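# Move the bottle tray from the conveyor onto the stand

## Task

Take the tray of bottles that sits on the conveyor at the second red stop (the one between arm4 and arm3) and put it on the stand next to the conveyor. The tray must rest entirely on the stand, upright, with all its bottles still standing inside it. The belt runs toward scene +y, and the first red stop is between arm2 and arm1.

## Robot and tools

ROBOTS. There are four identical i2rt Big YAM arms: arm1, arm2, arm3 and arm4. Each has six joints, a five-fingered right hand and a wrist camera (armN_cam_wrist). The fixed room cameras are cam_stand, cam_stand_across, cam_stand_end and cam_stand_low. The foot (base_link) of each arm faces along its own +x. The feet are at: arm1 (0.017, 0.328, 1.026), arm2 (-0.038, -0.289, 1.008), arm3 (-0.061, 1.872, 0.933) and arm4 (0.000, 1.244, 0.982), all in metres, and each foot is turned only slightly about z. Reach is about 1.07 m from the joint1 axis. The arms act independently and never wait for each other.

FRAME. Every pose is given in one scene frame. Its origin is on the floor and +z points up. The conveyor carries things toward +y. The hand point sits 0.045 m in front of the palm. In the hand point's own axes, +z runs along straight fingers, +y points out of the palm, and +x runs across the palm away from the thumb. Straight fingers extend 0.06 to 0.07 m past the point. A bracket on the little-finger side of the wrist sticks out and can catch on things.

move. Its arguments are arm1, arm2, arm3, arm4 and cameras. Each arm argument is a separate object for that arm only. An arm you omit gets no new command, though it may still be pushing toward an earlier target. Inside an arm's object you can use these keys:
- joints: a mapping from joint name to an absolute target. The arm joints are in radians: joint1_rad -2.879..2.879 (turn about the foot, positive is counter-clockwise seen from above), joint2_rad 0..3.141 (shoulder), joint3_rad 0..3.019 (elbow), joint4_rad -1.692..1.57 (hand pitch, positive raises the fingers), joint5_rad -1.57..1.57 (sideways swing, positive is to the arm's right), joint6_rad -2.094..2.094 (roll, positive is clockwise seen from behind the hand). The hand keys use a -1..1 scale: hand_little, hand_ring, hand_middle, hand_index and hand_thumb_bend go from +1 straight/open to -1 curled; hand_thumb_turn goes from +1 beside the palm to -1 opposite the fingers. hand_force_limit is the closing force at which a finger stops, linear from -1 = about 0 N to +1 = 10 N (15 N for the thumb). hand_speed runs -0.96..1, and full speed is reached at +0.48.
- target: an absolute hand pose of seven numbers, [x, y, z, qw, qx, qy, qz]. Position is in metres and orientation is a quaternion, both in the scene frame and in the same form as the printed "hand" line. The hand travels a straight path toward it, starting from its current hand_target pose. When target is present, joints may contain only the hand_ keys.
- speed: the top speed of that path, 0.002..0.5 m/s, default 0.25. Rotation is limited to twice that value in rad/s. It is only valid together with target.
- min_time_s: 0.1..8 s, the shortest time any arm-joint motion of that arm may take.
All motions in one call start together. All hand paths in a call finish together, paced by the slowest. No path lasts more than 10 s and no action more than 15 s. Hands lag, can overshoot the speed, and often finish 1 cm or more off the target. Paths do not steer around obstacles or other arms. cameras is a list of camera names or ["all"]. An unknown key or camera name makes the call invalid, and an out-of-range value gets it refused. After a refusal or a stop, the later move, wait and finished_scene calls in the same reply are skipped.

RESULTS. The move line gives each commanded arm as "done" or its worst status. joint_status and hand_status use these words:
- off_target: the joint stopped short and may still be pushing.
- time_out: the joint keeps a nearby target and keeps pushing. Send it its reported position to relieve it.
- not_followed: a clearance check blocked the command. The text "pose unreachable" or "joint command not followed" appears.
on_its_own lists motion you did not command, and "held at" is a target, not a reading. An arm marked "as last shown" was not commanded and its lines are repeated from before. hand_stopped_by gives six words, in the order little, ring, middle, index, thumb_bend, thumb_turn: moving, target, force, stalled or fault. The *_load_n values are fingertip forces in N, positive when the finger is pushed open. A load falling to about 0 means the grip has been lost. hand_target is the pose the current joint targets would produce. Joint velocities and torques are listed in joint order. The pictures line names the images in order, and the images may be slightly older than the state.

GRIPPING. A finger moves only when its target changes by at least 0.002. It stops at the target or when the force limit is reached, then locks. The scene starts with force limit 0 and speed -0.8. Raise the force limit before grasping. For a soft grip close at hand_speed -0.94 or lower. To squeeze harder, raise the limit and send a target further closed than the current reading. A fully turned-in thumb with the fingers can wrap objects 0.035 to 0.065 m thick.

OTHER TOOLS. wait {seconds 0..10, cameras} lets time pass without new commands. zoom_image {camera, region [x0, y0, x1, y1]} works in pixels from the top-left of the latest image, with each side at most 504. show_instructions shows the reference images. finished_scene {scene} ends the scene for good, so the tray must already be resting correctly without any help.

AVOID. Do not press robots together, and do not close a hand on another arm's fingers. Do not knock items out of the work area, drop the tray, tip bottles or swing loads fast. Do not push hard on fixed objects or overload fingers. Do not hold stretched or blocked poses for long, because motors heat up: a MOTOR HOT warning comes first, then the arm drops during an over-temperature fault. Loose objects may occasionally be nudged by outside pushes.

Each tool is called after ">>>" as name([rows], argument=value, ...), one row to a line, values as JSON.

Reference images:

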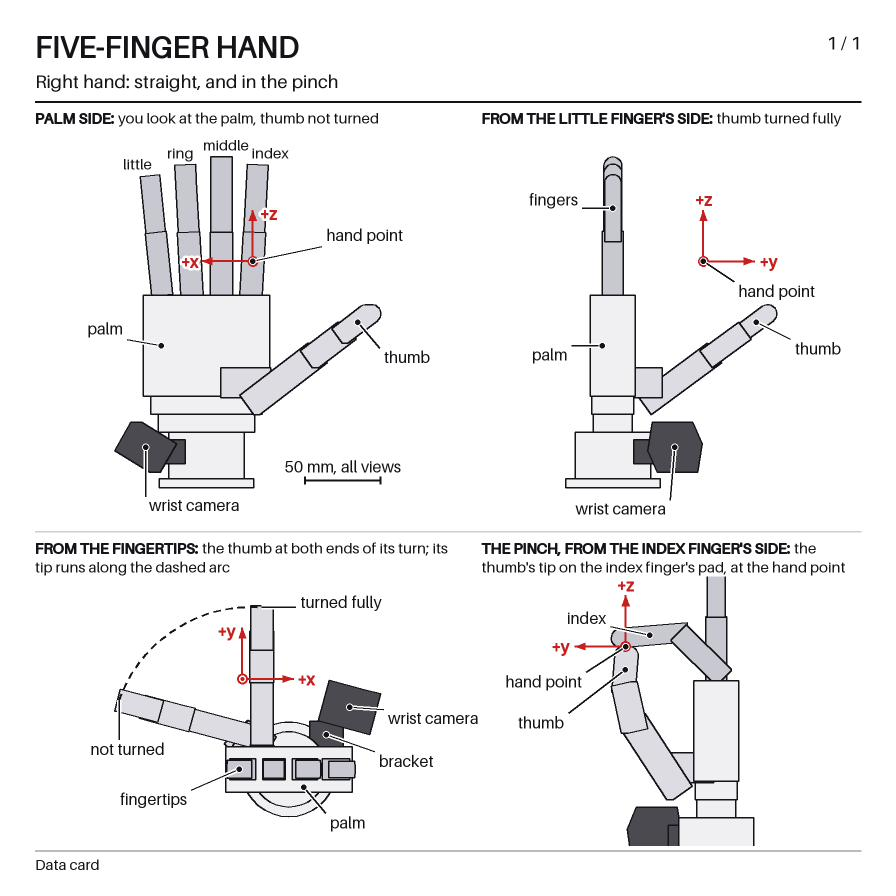

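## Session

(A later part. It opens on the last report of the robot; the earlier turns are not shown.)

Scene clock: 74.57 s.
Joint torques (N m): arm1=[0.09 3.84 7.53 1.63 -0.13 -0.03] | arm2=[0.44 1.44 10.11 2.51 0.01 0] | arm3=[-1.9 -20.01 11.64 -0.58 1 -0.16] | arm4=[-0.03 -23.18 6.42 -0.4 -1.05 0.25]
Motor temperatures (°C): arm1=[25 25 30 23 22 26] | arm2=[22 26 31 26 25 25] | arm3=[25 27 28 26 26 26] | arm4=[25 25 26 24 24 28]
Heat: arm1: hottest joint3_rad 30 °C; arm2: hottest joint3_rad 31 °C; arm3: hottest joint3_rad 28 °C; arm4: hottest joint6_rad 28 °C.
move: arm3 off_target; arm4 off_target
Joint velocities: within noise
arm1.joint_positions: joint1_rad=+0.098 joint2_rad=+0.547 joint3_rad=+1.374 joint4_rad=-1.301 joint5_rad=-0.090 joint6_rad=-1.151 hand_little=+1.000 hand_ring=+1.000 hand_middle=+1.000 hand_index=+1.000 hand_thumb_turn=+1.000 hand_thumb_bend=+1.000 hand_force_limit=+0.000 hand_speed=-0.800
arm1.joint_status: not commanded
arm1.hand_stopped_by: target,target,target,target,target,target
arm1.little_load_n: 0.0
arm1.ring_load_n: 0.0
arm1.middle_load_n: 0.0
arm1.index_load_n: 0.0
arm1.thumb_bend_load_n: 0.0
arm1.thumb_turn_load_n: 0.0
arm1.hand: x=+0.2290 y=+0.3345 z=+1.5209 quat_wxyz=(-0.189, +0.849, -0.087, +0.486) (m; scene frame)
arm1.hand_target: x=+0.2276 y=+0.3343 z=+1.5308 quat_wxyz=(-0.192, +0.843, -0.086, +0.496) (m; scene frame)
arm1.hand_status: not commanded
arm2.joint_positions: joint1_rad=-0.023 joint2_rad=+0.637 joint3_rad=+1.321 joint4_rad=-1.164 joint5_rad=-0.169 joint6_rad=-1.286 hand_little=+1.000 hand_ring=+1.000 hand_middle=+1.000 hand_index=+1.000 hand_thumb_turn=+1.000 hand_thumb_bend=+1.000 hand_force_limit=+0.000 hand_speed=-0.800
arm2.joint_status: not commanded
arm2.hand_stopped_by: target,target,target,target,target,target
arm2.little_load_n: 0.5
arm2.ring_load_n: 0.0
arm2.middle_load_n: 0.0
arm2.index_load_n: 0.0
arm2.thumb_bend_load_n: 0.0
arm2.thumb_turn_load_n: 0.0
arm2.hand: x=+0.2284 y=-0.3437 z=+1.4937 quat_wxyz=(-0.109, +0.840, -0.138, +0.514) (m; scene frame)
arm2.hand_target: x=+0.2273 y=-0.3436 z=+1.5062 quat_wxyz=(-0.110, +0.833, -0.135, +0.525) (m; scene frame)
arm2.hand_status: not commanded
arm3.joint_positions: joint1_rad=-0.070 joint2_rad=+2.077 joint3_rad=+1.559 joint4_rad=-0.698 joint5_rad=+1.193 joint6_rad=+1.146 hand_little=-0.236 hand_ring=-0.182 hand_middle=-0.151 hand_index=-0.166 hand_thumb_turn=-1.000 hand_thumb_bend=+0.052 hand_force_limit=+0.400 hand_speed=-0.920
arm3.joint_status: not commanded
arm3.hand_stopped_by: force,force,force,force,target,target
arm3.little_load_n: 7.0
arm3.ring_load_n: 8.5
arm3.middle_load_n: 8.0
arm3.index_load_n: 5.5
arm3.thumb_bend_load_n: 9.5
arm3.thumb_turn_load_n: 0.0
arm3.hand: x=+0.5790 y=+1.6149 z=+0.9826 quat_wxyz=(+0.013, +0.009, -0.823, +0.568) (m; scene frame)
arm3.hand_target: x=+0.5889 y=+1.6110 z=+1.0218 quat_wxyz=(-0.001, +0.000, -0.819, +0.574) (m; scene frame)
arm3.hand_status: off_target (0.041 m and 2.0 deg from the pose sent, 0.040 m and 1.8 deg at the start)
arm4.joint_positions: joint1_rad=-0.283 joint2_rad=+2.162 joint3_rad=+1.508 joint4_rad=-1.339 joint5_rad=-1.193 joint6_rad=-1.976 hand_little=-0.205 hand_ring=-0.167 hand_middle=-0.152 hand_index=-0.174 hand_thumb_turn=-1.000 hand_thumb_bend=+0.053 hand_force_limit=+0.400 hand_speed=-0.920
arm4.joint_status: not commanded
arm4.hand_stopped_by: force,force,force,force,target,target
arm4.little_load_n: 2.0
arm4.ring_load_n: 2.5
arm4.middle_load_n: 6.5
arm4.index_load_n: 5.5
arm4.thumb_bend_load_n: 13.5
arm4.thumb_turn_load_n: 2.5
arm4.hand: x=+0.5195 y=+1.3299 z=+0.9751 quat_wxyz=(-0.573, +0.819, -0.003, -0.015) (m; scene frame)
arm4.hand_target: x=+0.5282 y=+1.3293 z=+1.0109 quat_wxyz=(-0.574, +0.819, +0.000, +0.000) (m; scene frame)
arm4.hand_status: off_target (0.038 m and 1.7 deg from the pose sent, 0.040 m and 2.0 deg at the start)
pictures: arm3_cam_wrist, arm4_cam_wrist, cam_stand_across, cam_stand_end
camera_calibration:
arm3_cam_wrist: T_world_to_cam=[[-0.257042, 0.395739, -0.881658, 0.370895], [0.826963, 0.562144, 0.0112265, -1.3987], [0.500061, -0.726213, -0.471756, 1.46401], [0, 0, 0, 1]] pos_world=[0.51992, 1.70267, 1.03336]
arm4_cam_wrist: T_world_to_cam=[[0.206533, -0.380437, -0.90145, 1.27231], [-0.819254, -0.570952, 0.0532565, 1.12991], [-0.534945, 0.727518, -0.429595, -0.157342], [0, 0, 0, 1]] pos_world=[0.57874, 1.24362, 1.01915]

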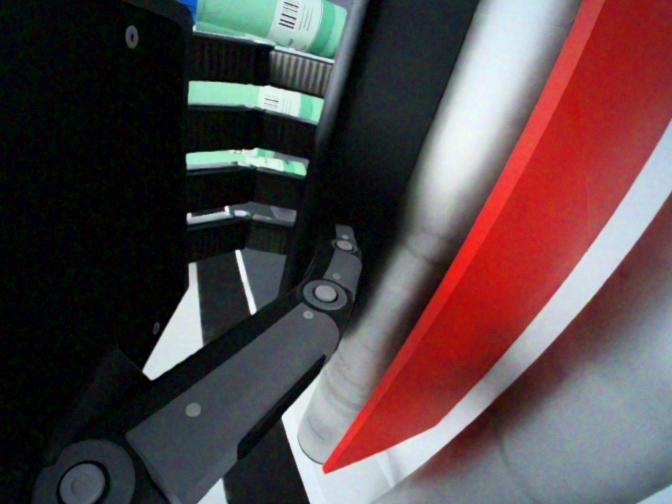

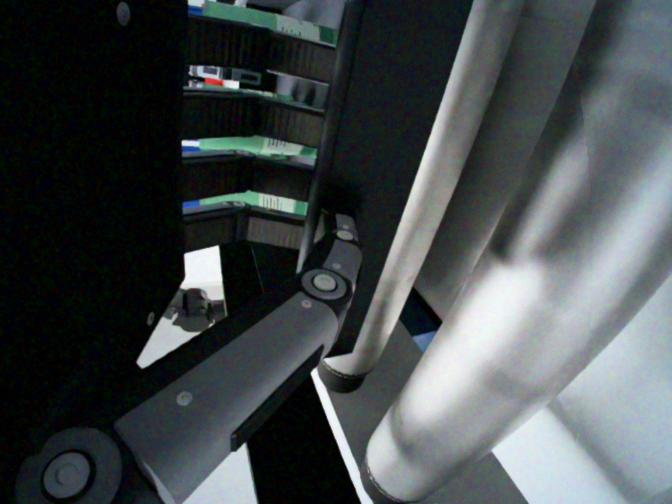

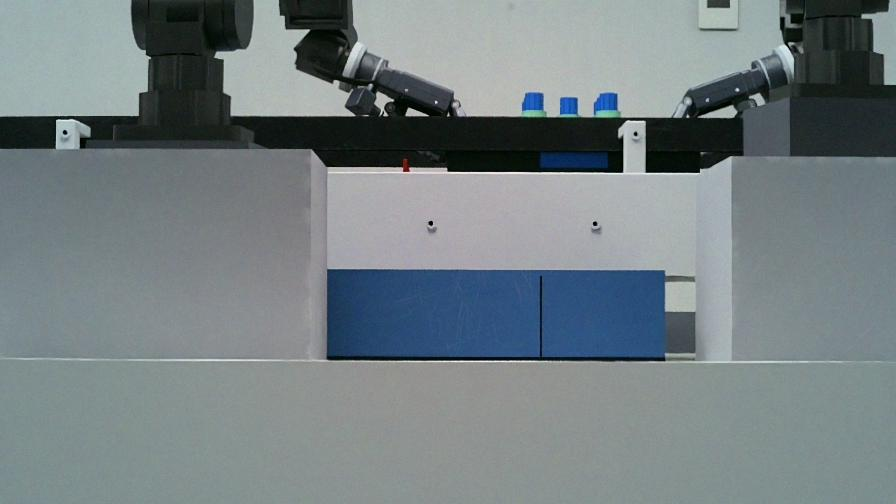

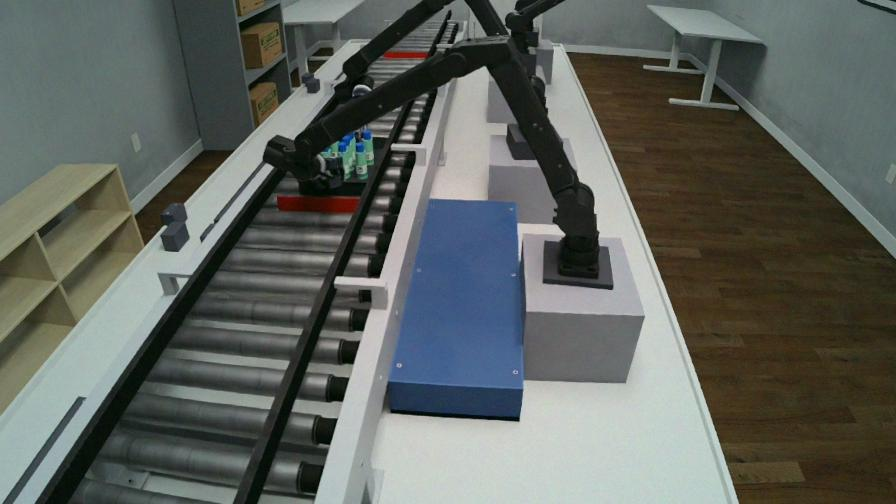

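>>> move(cameras=["cam_stand", "cam_stand_end"])

>>> zoom_image(camera="cam_stand", region=[230, 320, 480, 504])

>>> zoom_image(camera="cam_stand_end", region=[250, 80, 450, 230])

Scene clock: 77.00 s.
Joint torques (N m): arm1=[-0.03 3.72 7.51 1.69 -0.16 0.03] | arm2=[0.38 1.49 10.14 2.52 0.01 -0.04] | arm3=[-1.9 -20.01 11.69 -0.64 1.01 -0.13] | arm4=[-0.09 -23.24 6.45 -0.39 -1.04 0.25]
Motor temperatures (°C): arm1=[25 25 30 23 22 26] | arm2=[22 26 31 26 25 25] | arm3=[25 27 28 26 26 26] | arm4=[25 25 26 24 24 28]
Heat: arm1: hottest joint3_rad 30 °C; arm2: hottest joint3_rad 31 °C; arm3: hottest joint3_rad 28 °C; arm4: hottest joint6_rad 28 °C.
Joint velocities: within noise
arm1.joint_positions: joint1_rad=+0.098 joint2_rad=+0.547 joint3_rad=+1.374 joint4_rad=-1.301 joint5_rad=-0.090 joint6_rad=-1.151 hand_little=+1.000 hand_ring=+1.000 hand_middle=+1.000 hand_index=+1.000 hand_thumb_turn=+1.000 hand_thumb_bend=+1.000 hand_force_limit=+0.000 hand_speed=-0.800
arm1.joint_status: not commanded
arm1.hand_stopped_by: target,target,target,target,target,target
arm1.little_load_n: 0.0
arm1.ring_load_n: 0.0
arm1.middle_load_n: 0.0
arm1.index_load_n: 0.0
arm1.thumb_bend_load_n: 0.0
arm1.thumb_turn_load_n: -0.5
arm1.hand: x=+0.2290 y=+0.3345 z=+1.5209 quat_wxyz=(-0.189, +0.849, -0.087, +0.486) (m; scene frame)
arm1.hand_target: x=+0.2276 y=+0.3343 z=+1.5308 quat_wxyz=(-0.192, +0.843, -0.086, +0.496) (m; scene frame)
arm1.hand_status: not commanded
arm2.joint_positions: joint1_rad=-0.023 joint2_rad=+0.637 joint3_rad=+1.321 joint4_rad=-1.164 joint5_rad=-0.169 joint6_rad=-1.286 hand_little=+1.000 hand_ring=+1.000 hand_middle=+1.000 hand_index=+1.000 hand_thumb_turn=+1.000 hand_thumb_bend=+1.000 hand_force_limit=+0.000 hand_speed=-0.800
arm2.joint_status: not commanded
arm2.hand_stopped_by: target,target,target,target,target,target
arm2.little_load_n: 0.0
arm2.ring_load_n: 0.0
arm2.middle_load_n: 0.0
arm2.index_load_n: 0.0
arm2.thumb_bend_load_n: 0.0
arm2.thumb_turn_load_n: 0.0
arm2.hand: x=+0.2284 y=-0.3437 z=+1.4937 quat_wxyz=(-0.109, +0.840, -0.138, +0.514) (m; scene frame)
arm2.hand_target: x=+0.2273 y=-0.3436 z=+1.5062 quat_wxyz=(-0.110, +0.833, -0.135, +0.525) (m; scene frame)
arm2.hand_status: not commanded
arm3.joint_positions: joint1_rad=-0.070 joint2_rad=+2.077 joint3_rad=+1.559 joint4_rad=-0.698 joint5_rad=+1.193 joint6_rad=+1.147 hand_little=-0.236 hand_ring=-0.182 hand_middle=-0.151 hand_index=-0.166 hand_thumb_turn=-1.000 hand_thumb_bend=+0.052 hand_force_limit=+0.400 hand_speed=-0.920
arm3.joint_status: not commanded
arm3.hand_stopped_by: force,force,force,force,target,target
arm3.little_load_n: 7.0
arm3.ring_load_n: 8.5
arm3.middle_load_n: 8.0
arm3.index_load_n: 5.0
arm3.thumb_bend_load_n: 9.5
arm3.thumb_turn_load_n: 0.0
arm3.hand: x=+0.5789 y=+1.6149 z=+0.9825 quat_wxyz=(+0.013, +0.009, -0.823, +0.568) (m; scene frame)
arm3.hand_target: x=+0.5888 y=+1.6110 z=+1.0218 quat_wxyz=(-0.001, +0.000, -0.819, +0.574) (m; scene frame)
arm3.hand_status: off_target (0.041 m and 2.0 deg from the pose sent, 0.040 m and 1.8 deg at the start)
arm4.joint_positions: joint1_rad=-0.283 joint2_rad=+2.162 joint3_rad=+1.508 joint4_rad=-1.339 joint5_rad=-1.193 joint6_rad=-1.976 hand_little=-0.205 hand_ring=-0.167 hand_middle=-0.152 hand_index=-0.174 hand_thumb_turn=-1.000 hand_thumb_bend=+0.053 hand_force_limit=+0.400 hand_speed=-0.920
arm4.joint_status: not commanded
arm4.hand_stopped_by: force,force,force,force,target,target
arm4.little_load_n: 2.0
arm4.ring_load_n: 2.5
arm4.middle_load_n: 7.0
arm4.index_load_n: 5.5
arm4.thumb_bend_load_n: 14.0
arm4.thumb_turn_load_n: 2.0
arm4.hand: x=+0.5195 y=+1.3299 z=+0.9751 quat_wxyz=(-0.573, +0.819, -0.003, -0.015) (m; scene frame)
arm4.hand_target: x=+0.5282 y=+1.3293 z=+1.0109 quat_wxyz=(-0.574, +0.819, +0.000, +0.000) (m; scene frame)
arm4.hand_status: off_target (0.038 m and 1.7 deg from the pose sent, 0.040 m and 2.0 deg at the start)
pictures: cam_stand, cam_stand_end

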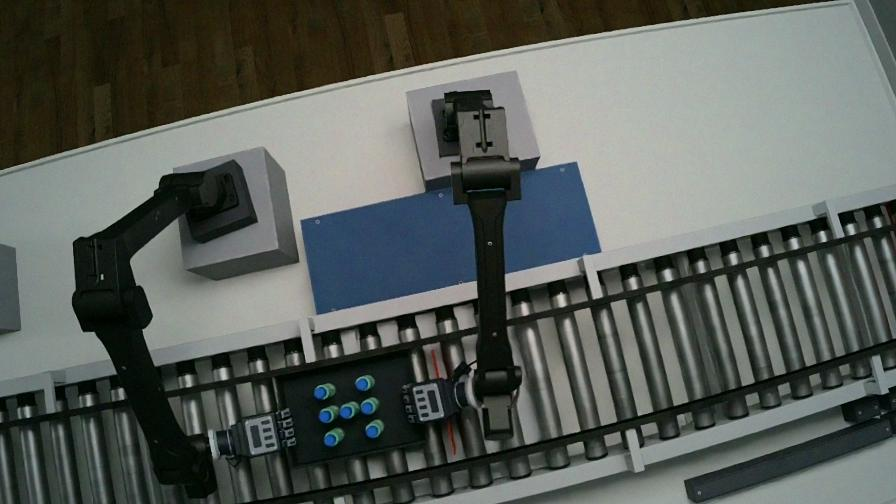

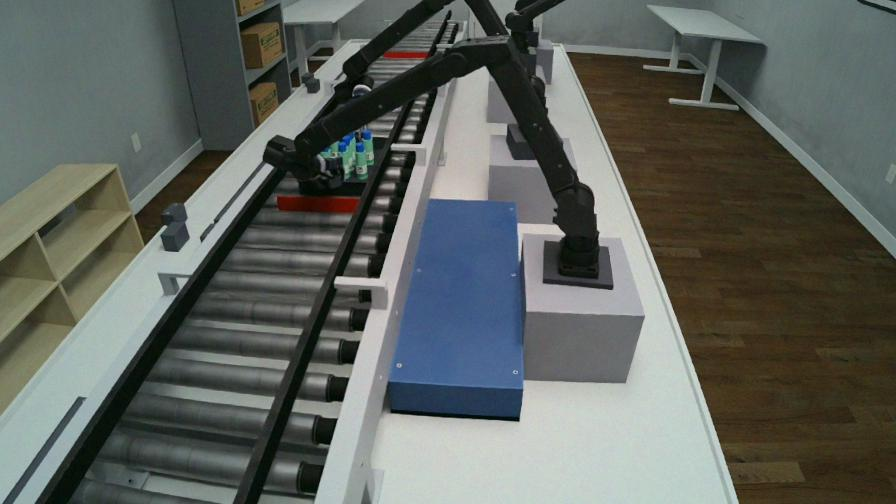

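Scaled by 2.016 from the camera's 896x504 image, which has a finer 1280x720 frame.

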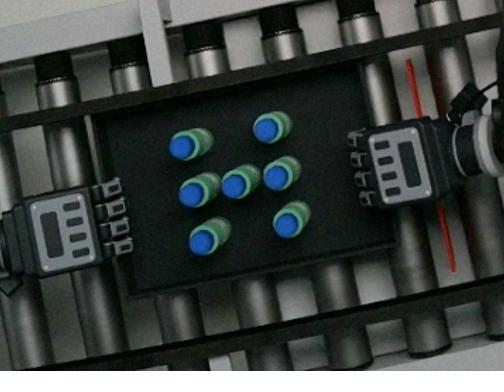

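Scaled by 2.520 from the camera's 896x504 image, which has a finer 1280x720 frame.

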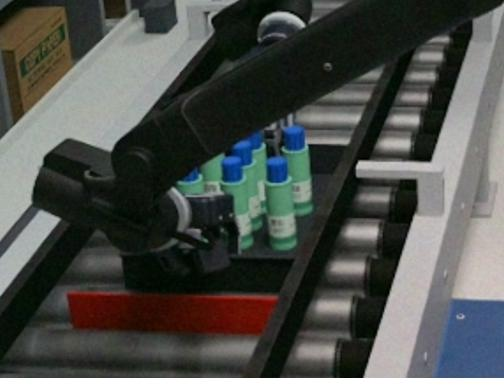

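>>> move(arm4={"target": [0.550, 1.329, 1.012, 0.5736, -0.8192, 0, 0], "speed": 0.04}, arm3={"target": [0.611, 1.611, 1.022, 0, 0, 0.8192, -0.5736], "speed": 0.04}, cameras=["cam_stand"])

>>> zoom_image(camera="cam_stand", region=[230, 320, 480, 504])

Scene clock: 79.33 s.
Joint torques (N m): arm1=[-0.09 3.78 7.54 1.69 -0.17 0.06] | arm2=[0.5 1.55 10.06 2.58 0 -0.03] | arm3=[-1.38 -18.2 14.27 0.28 1.24 -0.01] | arm4=[0.21 -21.3 9.88 0.01 -1.32 0.31]
Motor temperatures (°C): arm1=[25 25 30 23 22 26] | arm2=[22 26 31 26 25 25] | arm3=[25 27 29 26 27 26] | arm4=[25 25 26 24 24 28]
Heat: arm1: hottest joint3_rad 30 °C; arm2: hottest joint3_rad 31 °C; arm3: hottest joint3_rad 29 °C; arm4: hottest joint6_rad 28 °C.
move: arm3 off_target; arm4 off_target
Joint velocities: within noise
arm1, arm2: as last shown
arm1.thumb_turn_load_n: 0.0
arm2.index_load_n: -0.5
arm3.joint_positions: joint1_rad=-0.071 joint2_rad=+2.097 joint3_rad=+1.615 joint4_rad=-0.766 joint5_rad=+1.189 joint6_rad=+1.147 hand_little=-0.237 hand_ring=-0.182 hand_middle=-0.151 hand_index=-0.166 hand_thumb_turn=-1.000 hand_thumb_bend=+0.052 hand_force_limit=+0.400 hand_speed=-0.920
arm3.joint_status: not commanded
arm3.hand_stopped_by: force,force,force,force,target,target
arm3.little_load_n: 3.5
arm3.ring_load_n: 6.0
arm3.middle_load_n: 8.0
arm3.index_load_n: 6.5
arm3.thumb_bend_load_n: 12.0
arm3.thumb_turn_load_n: 0.0
arm3.hand: x=+0.5850 y=+1.6136 z=+0.9865 quat_wxyz=(+0.026, +0.019, -0.825, +0.564) (m; scene frame)
arm3.hand_target: x=+0.6083 y=+1.6117 z=+1.0227 quat_wxyz=(-0.001, +0.000, -0.819, +0.574) (m; scene frame)
arm3.hand_status: off_target (0.044 m and 3.9 deg from the pose sent, 0.051 m and 2.0 deg at the start)
arm4.joint_positions: joint1_rad=-0.282 joint2_rad=+2.171 joint3_rad=+1.536 joint4_rad=-1.374 joint5_rad=-1.188 joint6_rad=-1.972 hand_little=-0.205 hand_ring=-0.167 hand_middle=-0.152 hand_index=-0.174 hand_thumb_turn=-1.000 hand_thumb_bend=+0.053 hand_force_limit=+0.400 hand_speed=-0.920
arm4.joint_status: not commanded
arm4.hand_stopped_by: force,force,force,force,target,target
arm4.little_load_n: 0.0
arm4.ring_load_n: 1.5
arm4.middle_load_n: 6.5
arm4.index_load_n: 6.5
arm4.thumb_bend_load_n: 13.5
arm4.thumb_turn_load_n: 2.0
arm4.hand: x=+0.5223 y=+1.3294 z=+0.9790 quat_wxyz=(-0.572, +0.820, -0.009, -0.024) (m; scene frame)
arm4.hand_target: x=+0.5477 y=+1.3291 z=+1.0126 quat_wxyz=(-0.574, +0.819, +0.000, +0.001) (m; scene frame)
arm4.hand_status: off_target (0.043 m and 2.9 deg from the pose sent, 0.048 m and 1.7 deg at the start)
pictures: cam_stand

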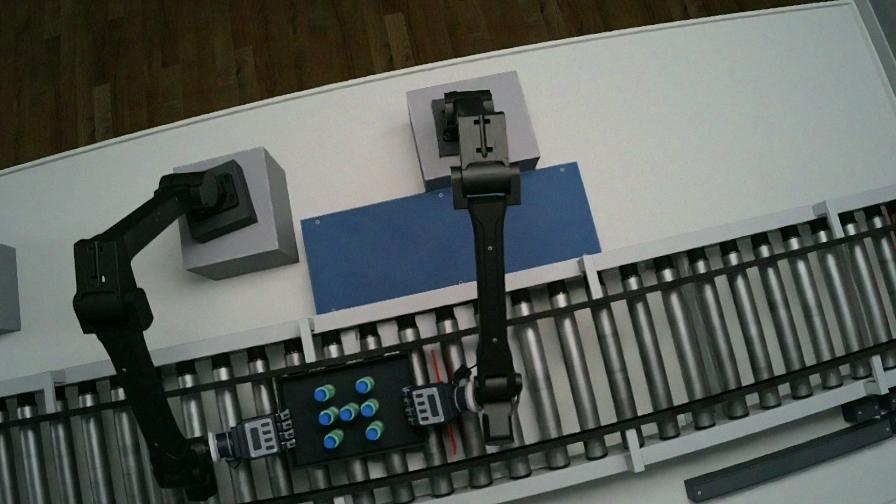

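Scaled by 2.016 from the camera's 896x504 image, which has a finer 1280x720 frame.

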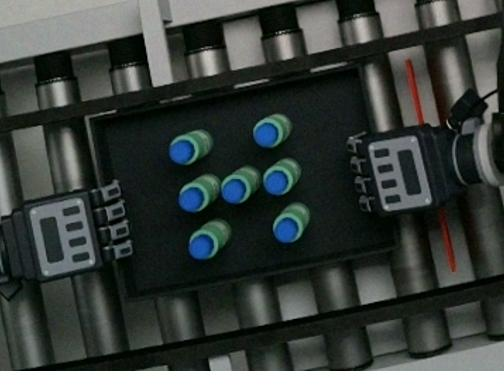

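>>> move(arm4={"target": [0.550, 1.329, 1.045, 0.5736, -0.8192, 0, 0], "speed": 0.04}, arm3={"target": [0.611, 1.611, 1.052, 0, 0, 0.8192, -0.5736], "speed": 0.04}, cameras=["cam_stand", "cam_stand_across"])

>>> zoom_image(camera="cam_stand", region=[230, 320, 480, 504])

>>> zoom_image(camera="cam_stand_across", region=[370, 40, 760, 190])

Scene clock: 82.60 s.
Joint torques (N m): arm1=[0.38 4.48 7.58 1.68 -0.15 0.02] | arm2=[0.56 1.49 10.13 2.51 -0.01 -0.05] | arm3=[-1.38 -20.89 14.76 0.06 1.29 0.02] | arm4=[0.21 -24.53 9.8 -0.25 -1.31 0.3]
Motor temperatures (°C): arm1=[25 25 30 23 22 26] | arm2=[22 26 31 26 25 25] | arm3=[25 27 29 26 27 26] | arm4=[25 25 27 24 25 28]
Heat: arm1: hottest joint3_rad 30 °C; arm2: hottest joint3_rad 31 °C; arm3: hottest joint3_rad 29 °C; arm4: hottest joint6_rad 28 °C.
move: arm3 off_target; arm4 off_target
Joint velocities: within noise
arm1, arm2: as last shown
arm2.index_load_n: 0.0
arm3.joint_positions: joint1_rad=-0.071 joint2_rad=+2.098 joint3_rad=+1.638 joint4_rad=-0.829 joint5_rad=+1.188 joint6_rad=+1.147 hand_little=-0.237 hand_ring=-0.182 hand_middle=-0.151 hand_index=-0.166 hand_thumb_turn=-1.000 hand_thumb_bend=+0.053 hand_force_limit=+0.400 hand_speed=-0.920
arm3.joint_status: not commanded
arm3.hand_stopped_by: force,force,force,force,target,target
arm3.little_load_n: 2.5
arm3.ring_load_n: 6.5
arm3.middle_load_n: 9.0
arm3.index_load_n: 6.5
arm3.thumb_bend_load_n: 14.0
arm3.thumb_turn_load_n: 0.0
arm3.hand: x=+0.5814 y=+1.6143 z=+0.9916 quat_wxyz=(+0.042, +0.030, -0.827, +0.560) (m; scene frame)
arm3.hand_target: x=+0.6065 y=+1.6119 z=+1.0524 quat_wxyz=(-0.001, +0.000, -0.819, +0.573) (m; scene frame)
arm3.hand_status: off_target (0.067 m and 6.1 deg from the pose sent, 0.071 m and 3.9 deg at the start)
arm4.joint_positions: joint1_rad=-0.282 joint2_rad=+2.171 joint3_rad=+1.555 joint4_rad=-1.431 joint5_rad=-1.188 joint6_rad=-1.972 hand_little=-0.205 hand_ring=-0.168 hand_middle=-0.152 hand_index=-0.174 hand_thumb_turn=-1.000 hand_thumb_bend=+0.053 hand_force_limit=+0.400 hand_speed=-0.920
arm4.joint_status: not commanded
arm4.hand_stopped_by: force,force,force,force,target,target
arm4.little_load_n: 1.0
arm4.ring_load_n: 1.5
arm4.middle_load_n: 5.5
arm4.index_load_n: 5.5
arm4.thumb_bend_load_n: 13.5
arm4.thumb_turn_load_n: 2.0
arm4.hand: x=+0.5193 y=+1.3301 z=+0.9886 quat_wxyz=(-0.574, +0.818, -0.020, -0.039) (m; scene frame)
arm4.hand_target: x=+0.5459 y=+1.3295 z=+1.0446 quat_wxyz=(-0.574, +0.819, +0.000, +0.000) (m; scene frame)
arm4.hand_status: off_target (0.064 m and 5.0 deg from the pose sent, 0.072 m and 2.9 deg at the start)
pictures: cam_stand, cam_stand_across

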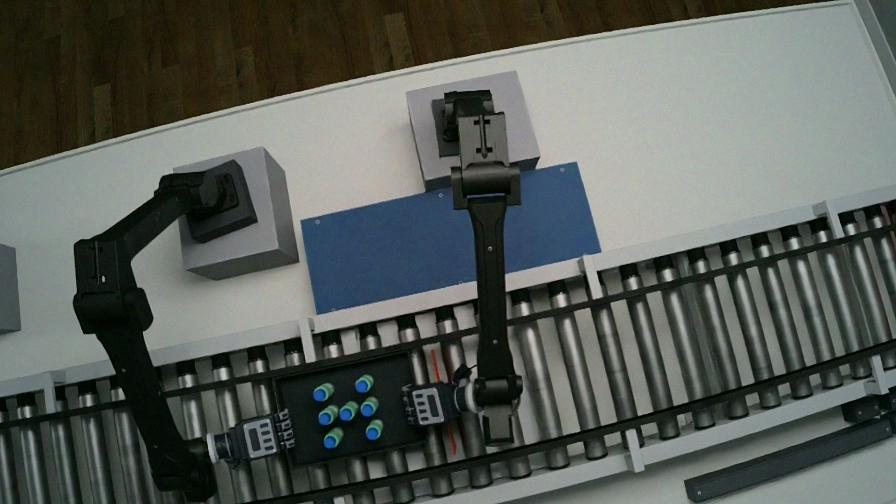

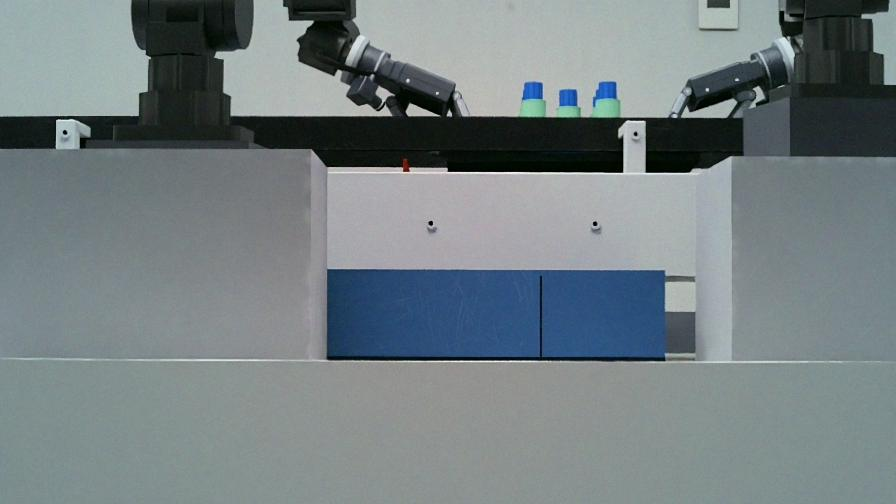

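Scaled by 2.016 from the camera's 896x504 image, which has a finer 1280x720 frame.

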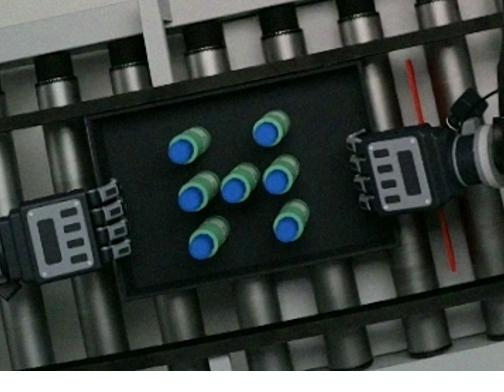

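Scaled by 1.292 from the camera's 896x504 image, which has a finer 1280x720 frame.

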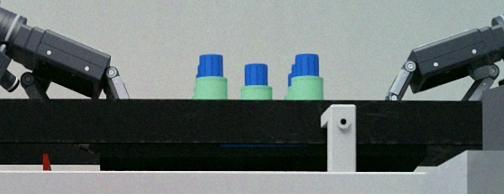

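>>> move(arm4={"target": [0.550, 1.329, 1.085, 0.5728, -0.8181, -0.0300, -0.0428], "speed": 0.05}, arm3={"target": [0.611, 1.611, 1.092, 0.0428, 0.0300, 0.8181, -0.5728], "speed": 0.05}, cameras=["arm3_cam_wrist", "arm4_cam_wrist", "cam_stand", "cam_stand_across"])

>>> zoom_image(camera="cam_stand_across", region=[370, 40, 760, 190])

Scene clock: 87.37 s.
Joint torques (N m): arm1=[-0.09 3.14 7.45 1.76 -0.2 0.09] | arm2=[0.56 1.08 10.13 2.5 0.02 -0.05] | arm3=[-1.55 -22.18 12.46 1.28 1.06 0.15] | arm4=[-0.26 -24.12 8.43 0.46 -1.76 0.1]
Motor temperatures (°C): arm1=[25 25 30 23 22 26] | arm2=[22 26 31 26 25 25] | arm3=[25 28 29 26 27 26] | arm4=[25 26 27 24 25 28]
Heat: arm1: hottest joint3_rad 30 °C; arm2: hottest joint3_rad 31 °C; arm3: hottest joint3_rad 29 °C; arm4: hottest joint6_rad 28 °C.
move: arm3 off_target; arm4 off_target
Joint velocities: within noise
arm1, arm2: as last shown
arm1.ring_load_n: -0.5
arm1.thumb_bend_load_n: 0.5
arm3.joint_positions: joint1_rad=-0.071 joint2_rad=+2.047 joint3_rad=+1.638 joint4_rad=-0.809 joint5_rad=+1.177 joint6_rad=+1.147 hand_little=-0.237 hand_ring=-0.182 hand_middle=-0.151 hand_index=-0.166 hand_thumb_turn=-1.000 hand_thumb_bend=+0.053 hand_force_limit=+0.400 hand_speed=-0.920
arm3.joint_status: not commanded
arm3.hand_stopped_by: force,force,force,force,target,target
arm3.little_load_n: 1.0
arm3.ring_load_n: 7.5
arm3.middle_load_n: 13.0
arm3.index_load_n: 8.0
arm3.thumb_bend_load_n: 16.5
arm3.thumb_turn_load_n: 0.5
arm3.hand: x=+0.5887 y=+1.6142 z=+1.0251 quat_wxyz=(+0.011, +0.011, -0.827, +0.562) (m; scene frame)
arm3.hand_target: x=+0.6070 y=+1.6118 z=+1.0917 quat_wxyz=(-0.043, -0.030, -0.818, +0.572) (m; scene frame)
arm3.hand_status: off_target (0.071 m and 7.9 deg from the pose sent, 0.105 m and 12.0 deg at the start)
arm4.joint_positions: joint1_rad=-0.279 joint2_rad=+2.081 joint3_rad=+1.555 joint4_rad=-1.431 joint5_rad=-1.189 joint6_rad=-1.972 hand_little=-0.205 hand_ring=-0.168 hand_middle=-0.153 hand_index=-0.175 hand_thumb_turn=-1.000 hand_thumb_bend=+0.053 hand_force_limit=+0.400 hand_speed=-0.920
arm4.joint_status: not commanded
arm4.hand_stopped_by: force,force,force,force,target,target
arm4.little_load_n: 2.5
arm4.ring_load_n: 1.0
arm4.middle_load_n: 2.0
arm4.index_load_n: 4.5
arm4.thumb_bend_load_n: 13.0
arm4.thumb_turn_load_n: 1.0
arm4.hand: x=+0.5283 y=+1.3303 z=+1.0330 quat_wxyz=(-0.570, +0.822, +0.007, -0.003) (m; scene frame)
arm4.hand_target: x=+0.5470 y=+1.3293 z=+1.0842 quat_wxyz=(-0.573, +0.818, +0.030, +0.042) (m; scene frame)
arm4.hand_status: off_target (0.056 m and 5.9 deg from the pose sent, 0.101 m and 11.0 deg at the start)
pictures: arm3_cam_wrist, arm4_cam_wrist, cam_stand, cam_stand_across
camera_calibration:
arm3_cam_wrist: T_world_to_cam=[[-0.257411, 0.407195, -0.876317, 0.387448], [0.824613, 0.565326, 0.0204653, -1.42004], [0.503738, -0.717355, -0.4813, 1.472], [0, 0, 0, 1]] pos_world=[0.529218, 1.70097, 1.07706]
arm4_cam_wrist: T_world_to_cam=[[0.235581, -0.387266, -0.891362, 1.30625], [-0.818228, -0.573939, 0.0331043, 1.15835], [-0.524408, 0.721539, -0.452081, -0.102452], [0, 0, 0, 1]] pos_world=[0.586342, 1.24461, 1.07968]

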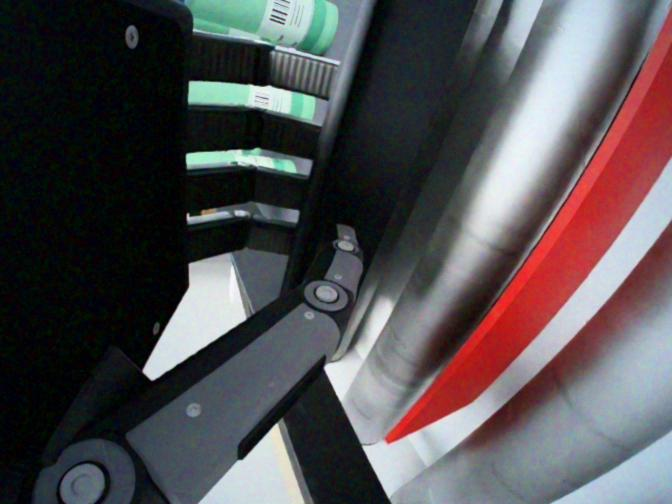

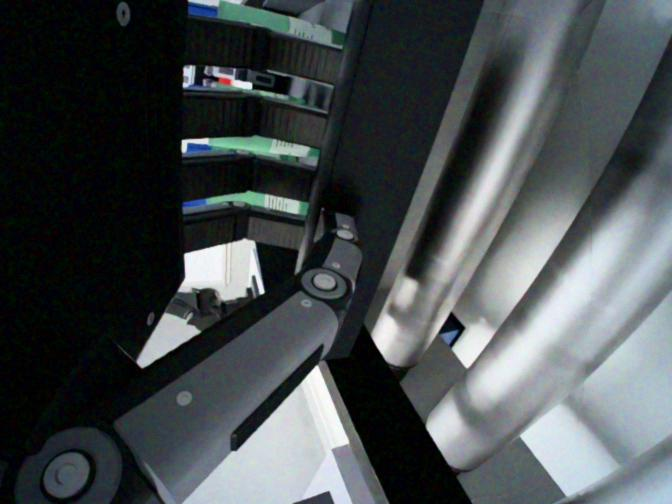

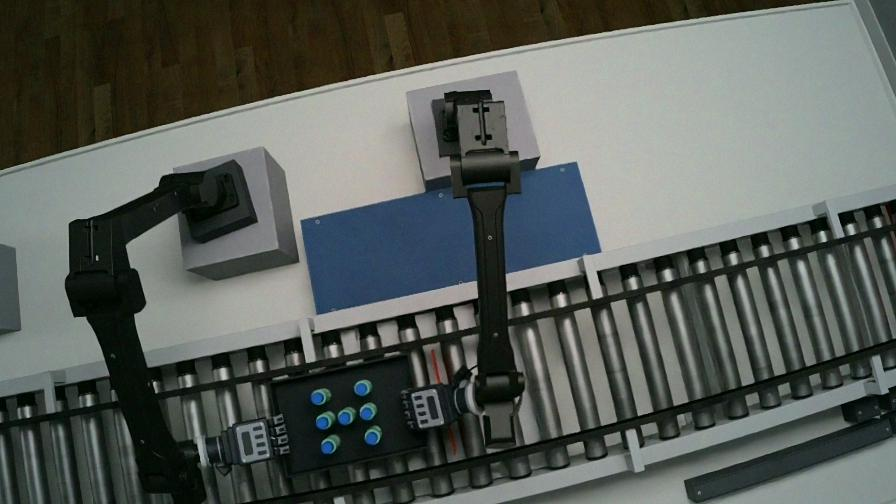

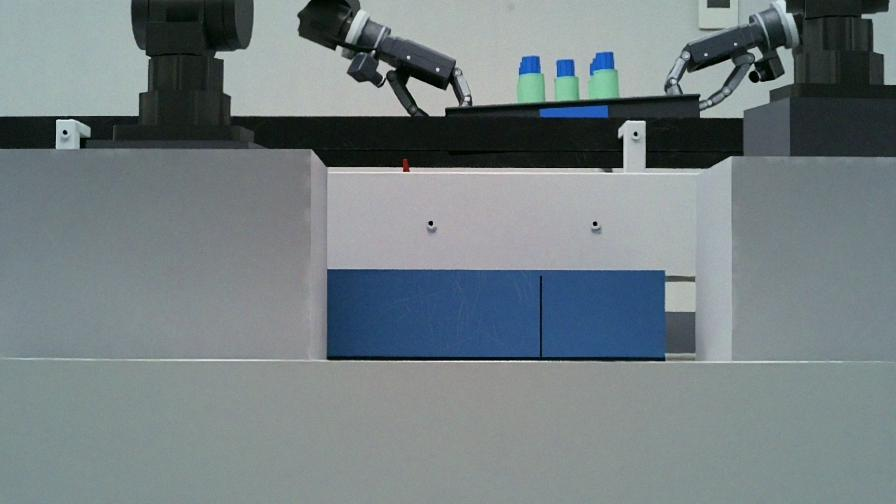

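Scaled by 1.292 from the camera's 896x504 image, which has a finer 1280x720 frame.

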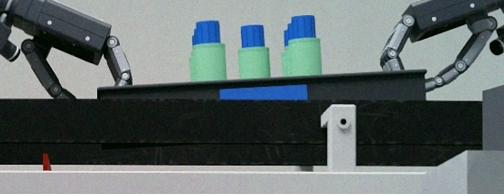

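>>> move(arm4={"target": [0.547, 1.329, 1.122, 0.5728, -0.8181, -0.0300, -0.0428], "speed": 0.05}, arm3={"target": [0.607, 1.611, 1.147, 0.0428, 0.0300, 0.8181, -0.5728], "speed": 0.06}, cameras=["cam_stand", "cam_stand_across", "cam_stand_end"])

>>> zoom_image(camera="cam_stand_across", region=[370, 20, 760, 170])

Scene clock: 90.57 s.
Joint torques (N m): arm1=[-0.44 3.49 7.35 1.8 -0.15 0.06] | arm2=[0.26 1.49 10.18 2.58 0.01 -0.05] | arm3=[-1.49 -22.01 16.12 0.34 1.26 0.14] | arm4=[-0.32 -23.41 10.76 0.13 -1.75 0.09]
Motor temperatures (°C): arm1=[25 25 30 23 22 26] | arm2=[22 26 31 26 25 25] | arm3=[25 29 30 26 27 26] | arm4=[25 26 27 24 25 28]
Heat: arm1: hottest joint3_rad 30 °C; arm2: hottest joint3_rad 31 °C; arm3: hottest joint3_rad 30 °C; arm4: hottest joint6_rad 28 °C.
move: arm3 off_target; arm4 off_target
Joint velocities: within noise
arm1, arm2: as last shown
arm1.ring_load_n: 0.0
arm1.thumb_bend_load_n: 0.0
arm3.joint_positions: joint1_rad=-0.071 joint2_rad=+1.994 joint3_rad=+1.664 joint4_rad=-0.905 joint5_rad=+1.173 joint6_rad=+1.147 hand_little=-0.237 hand_ring=-0.182 hand_middle=-0.151 hand_index=-0.166 hand_thumb_turn=-1.000 hand_thumb_bend=+0.053 hand_force_limit=+0.400 hand_speed=-0.920
arm3.joint_status: not commanded
arm3.hand_stopped_by: force,force,force,force,target,target
arm3.little_load_n: 0.5
arm3.ring_load_n: 5.5
arm3.middle_load_n: 11.0
arm3.index_load_n: 8.0
arm3.thumb_bend_load_n: 15.0
arm3.thumb_turn_load_n: 1.0
arm3.hand: x=+0.5797 y=+1.6158 z=+1.0631 quat_wxyz=(+0.018, +0.016, -0.829, +0.559) (m; scene frame)
arm3.hand_target: x=+0.5999 y=+1.6125 z=+1.1467 quat_wxyz=(-0.043, -0.030, -0.818, +0.572) (m; scene frame)
arm3.hand_status: off_target (0.088 m and 8.9 deg from the pose sent, 0.123 m and 7.9 deg at the start)
arm4.joint_positions: joint1_rad=-0.279 joint2_rad=+2.030 joint3_rad=+1.555 joint4_rad=-1.498 joint5_rad=-1.189 joint6_rad=-1.972 hand_little=-0.205 hand_ring=-0.167 hand_middle=-0.153 hand_index=-0.175 hand_thumb_turn=-1.000 hand_thumb_bend=+0.053 hand_force_limit=+0.400 hand_speed=-0.920
arm4.joint_status: not commanded
arm4.hand_stopped_by: force,force,force,force,target,target
arm4.little_load_n: 1.0
arm4.ring_load_n: 1.0
arm4.middle_load_n: 4.5
arm4.index_load_n: 5.5
arm4.thumb_bend_load_n: 14.5
arm4.thumb_turn_load_n: 1.0
arm4.hand: x=+0.5187 y=+1.3317 z=+1.0631 quat_wxyz=(-0.571, +0.821, +0.002, -0.010) (m; scene frame)
arm4.hand_target: x=+0.5422 y=+1.3294 z=+1.1215 quat_wxyz=(-0.573, +0.818, +0.030, +0.043) (m; scene frame)
arm4.hand_status: off_target (0.065 m and 6.8 deg from the pose sent, 0.091 m and 5.9 deg at the start)
pictures: cam_stand, cam_stand_across, cam_stand_end

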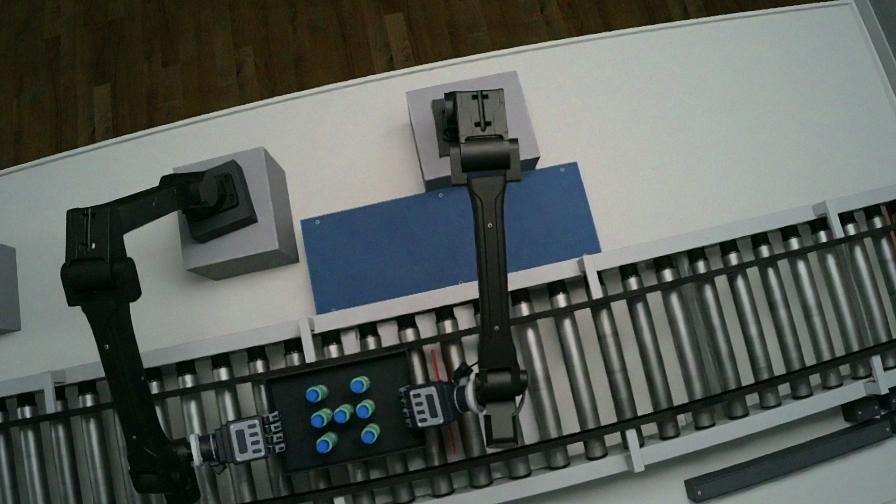

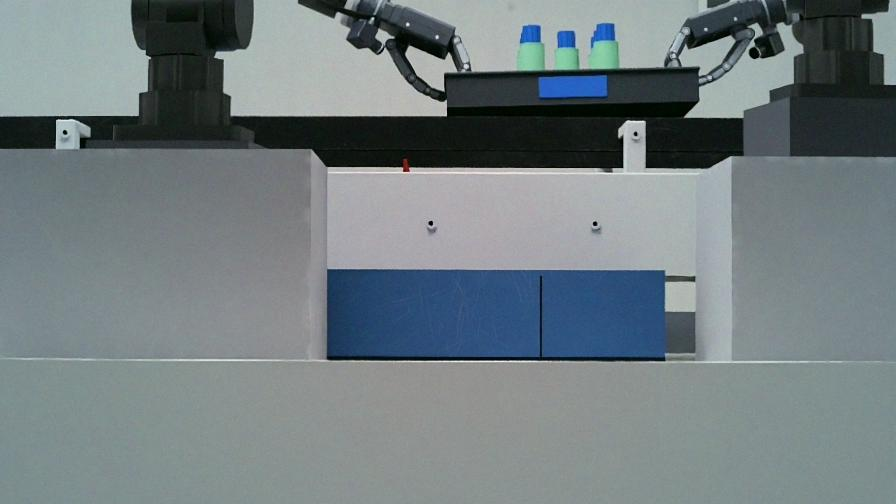

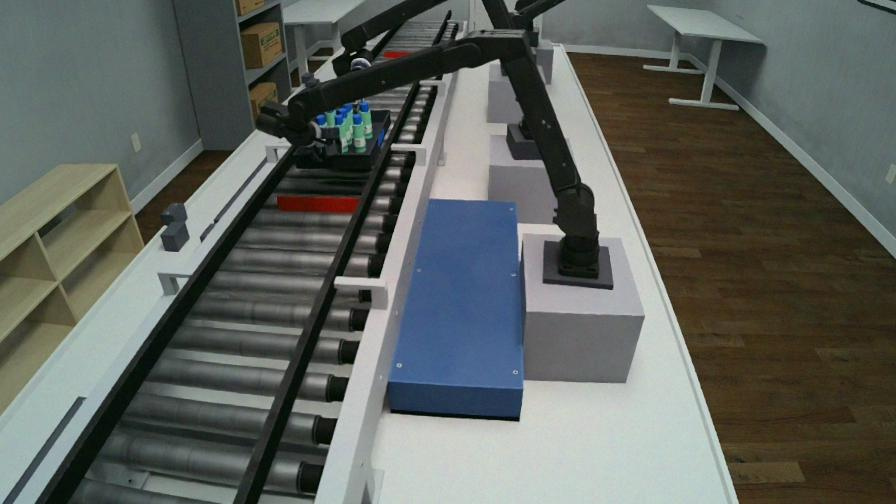

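Scaled by 1.292 from the camera's 896x504 image, which has a finer 1280x720 frame.

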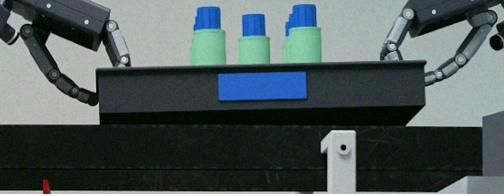

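>>> move(arm4={"target": [0.547, 1.329, 1.162, 0.5728, -0.8181, -0.0300, -0.0428], "speed": 0.06}, arm3={"target": [0.605, 1.611, 1.195, 0.0428, 0.0300, 0.8181, -0.5728], "speed": 0.07}, cameras=["cam_stand", "cam_stand_across", "cam_stand_end"])

>>> zoom_image(camera="cam_stand_across", region=[370, 0, 760, 150])

Scene clock: 93.70 s.
Joint torques (N m): arm1=[0.03 4.07 7.56 1.7 -0.18 0.05] | arm2=[0.21 1.44 10.04 2.63 0 -0.05] | arm3=[-1.55 -21.54 16.84 0.38 1.42 0.14] | arm4=[-0.32 -22.95 11.4 -0.02 -1.74 0.09]
Motor temperatures (°C): arm1=[25 25 30 23 22 26] | arm2=[22 26 31 26 25 25] | arm3=[25 28 31 26 28 26] | arm4=[25 26 28 24 26 28]
Heat: arm1: hottest joint3_rad 30 °C; arm2: hottest joint3_rad 31 °C; arm3: hottest joint3_rad 31 °C; arm4: hottest joint3_rad 28 °C.
move: arm3 off_target; arm4 off_target
Joint velocities: within noise
arm1, arm2: as last shown
arm2.little_load_n: -0.5
arm3.joint_positions: joint1_rad=-0.071 joint2_rad=+1.965 joint3_rad=+1.752 joint4_rad=-1.022 joint5_rad=+1.169 joint6_rad=+1.147 hand_little=-0.237 hand_ring=-0.182 hand_middle=-0.151 hand_index=-0.166 hand_thumb_turn=-1.000 hand_thumb_bend=+0.053 hand_force_limit=+0.400 hand_speed=-0.920
arm3.joint_status: not commanded
arm3.hand_stopped_by: force,force,force,force,target,target
arm3.little_load_n: 0.5
arm3.ring_load_n: 4.5
arm3.middle_load_n: 8.5
arm3.index_load_n: 7.5
arm3.thumb_bend_load_n: 14.0
arm3.thumb_turn_load_n: 1.0
arm3.hand: x=+0.5821 y=+1.6154 z=+1.1116 quat_wxyz=(+0.017, +0.017, -0.830, +0.557) (m; scene frame)
arm3.hand_target: x=+0.5976 y=+1.6127 z=+1.1945 quat_wxyz=(-0.043, -0.030, -0.818, +0.572) (m; scene frame)
arm3.hand_status: off_target (0.087 m and 9.0 deg from the pose sent, 0.134 m and 9.0 deg at the start; pose on its path clipped on 21 of 52 steps)
arm4.joint_positions: joint1_rad=-0.279 joint2_rad=+1.994 joint3_rad=+1.611 joint4_rad=-1.590 joint5_rad=-1.189 joint6_rad=-1.972 hand_little=-0.205 hand_ring=-0.167 hand_middle=-0.152 hand_index=-0.175 hand_thumb_turn=-1.000 hand_thumb_bend=+0.053 hand_force_limit=+0.400 hand_speed=-0.920
arm4.joint_status: not commanded
arm4.hand_stopped_by: force,force,force,force,target,target
arm4.little_load_n: 0.5
arm4.ring_load_n: 1.5
arm4.middle_load_n: 7.0
arm4.index_load_n: 6.5
arm4.thumb_bend_load_n: 16.5
arm4.thumb_turn_load_n: 1.5
arm4.hand: x=+0.5215 y=+1.3315 z=+1.1032 quat_wxyz=(-0.571, +0.821, +0.002, -0.010) (m; scene frame)
arm4.hand_target: x=+0.5419 y=+1.3294 z=+1.1616 quat_wxyz=(-0.573, +0.818, +0.030, +0.043) (m; scene frame)
arm4.hand_status: off_target (0.064 m and 6.8 deg from the pose sent, 0.103 m and 6.8 deg at the start)
pictures: cam_stand, cam_stand_across, cam_stand_end

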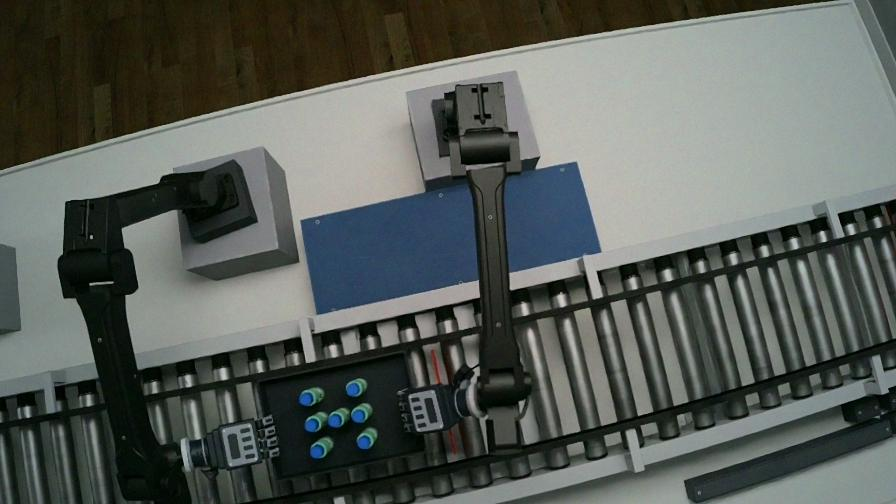

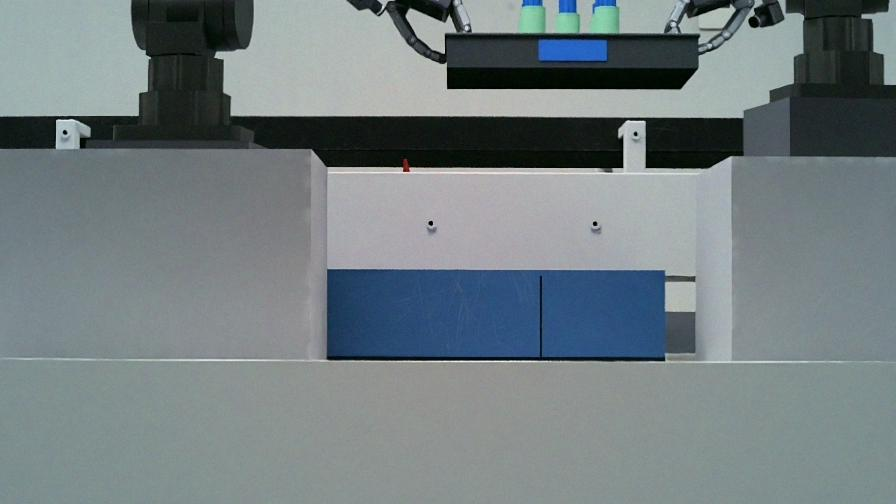

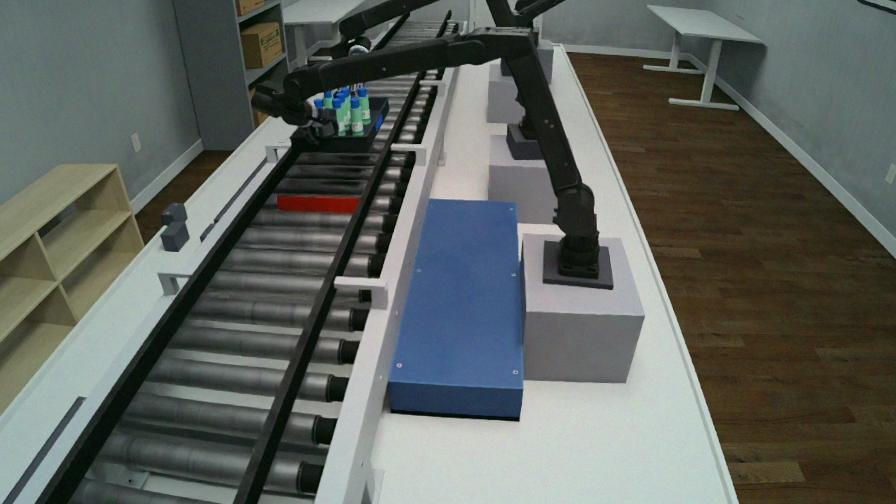

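Scaled by 1.292 from the camera's 896x504 image, which has a finer 1280x720 frame.

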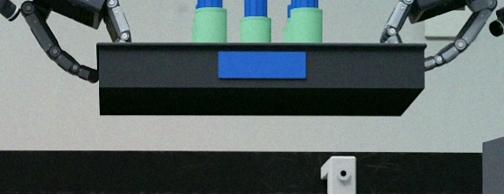

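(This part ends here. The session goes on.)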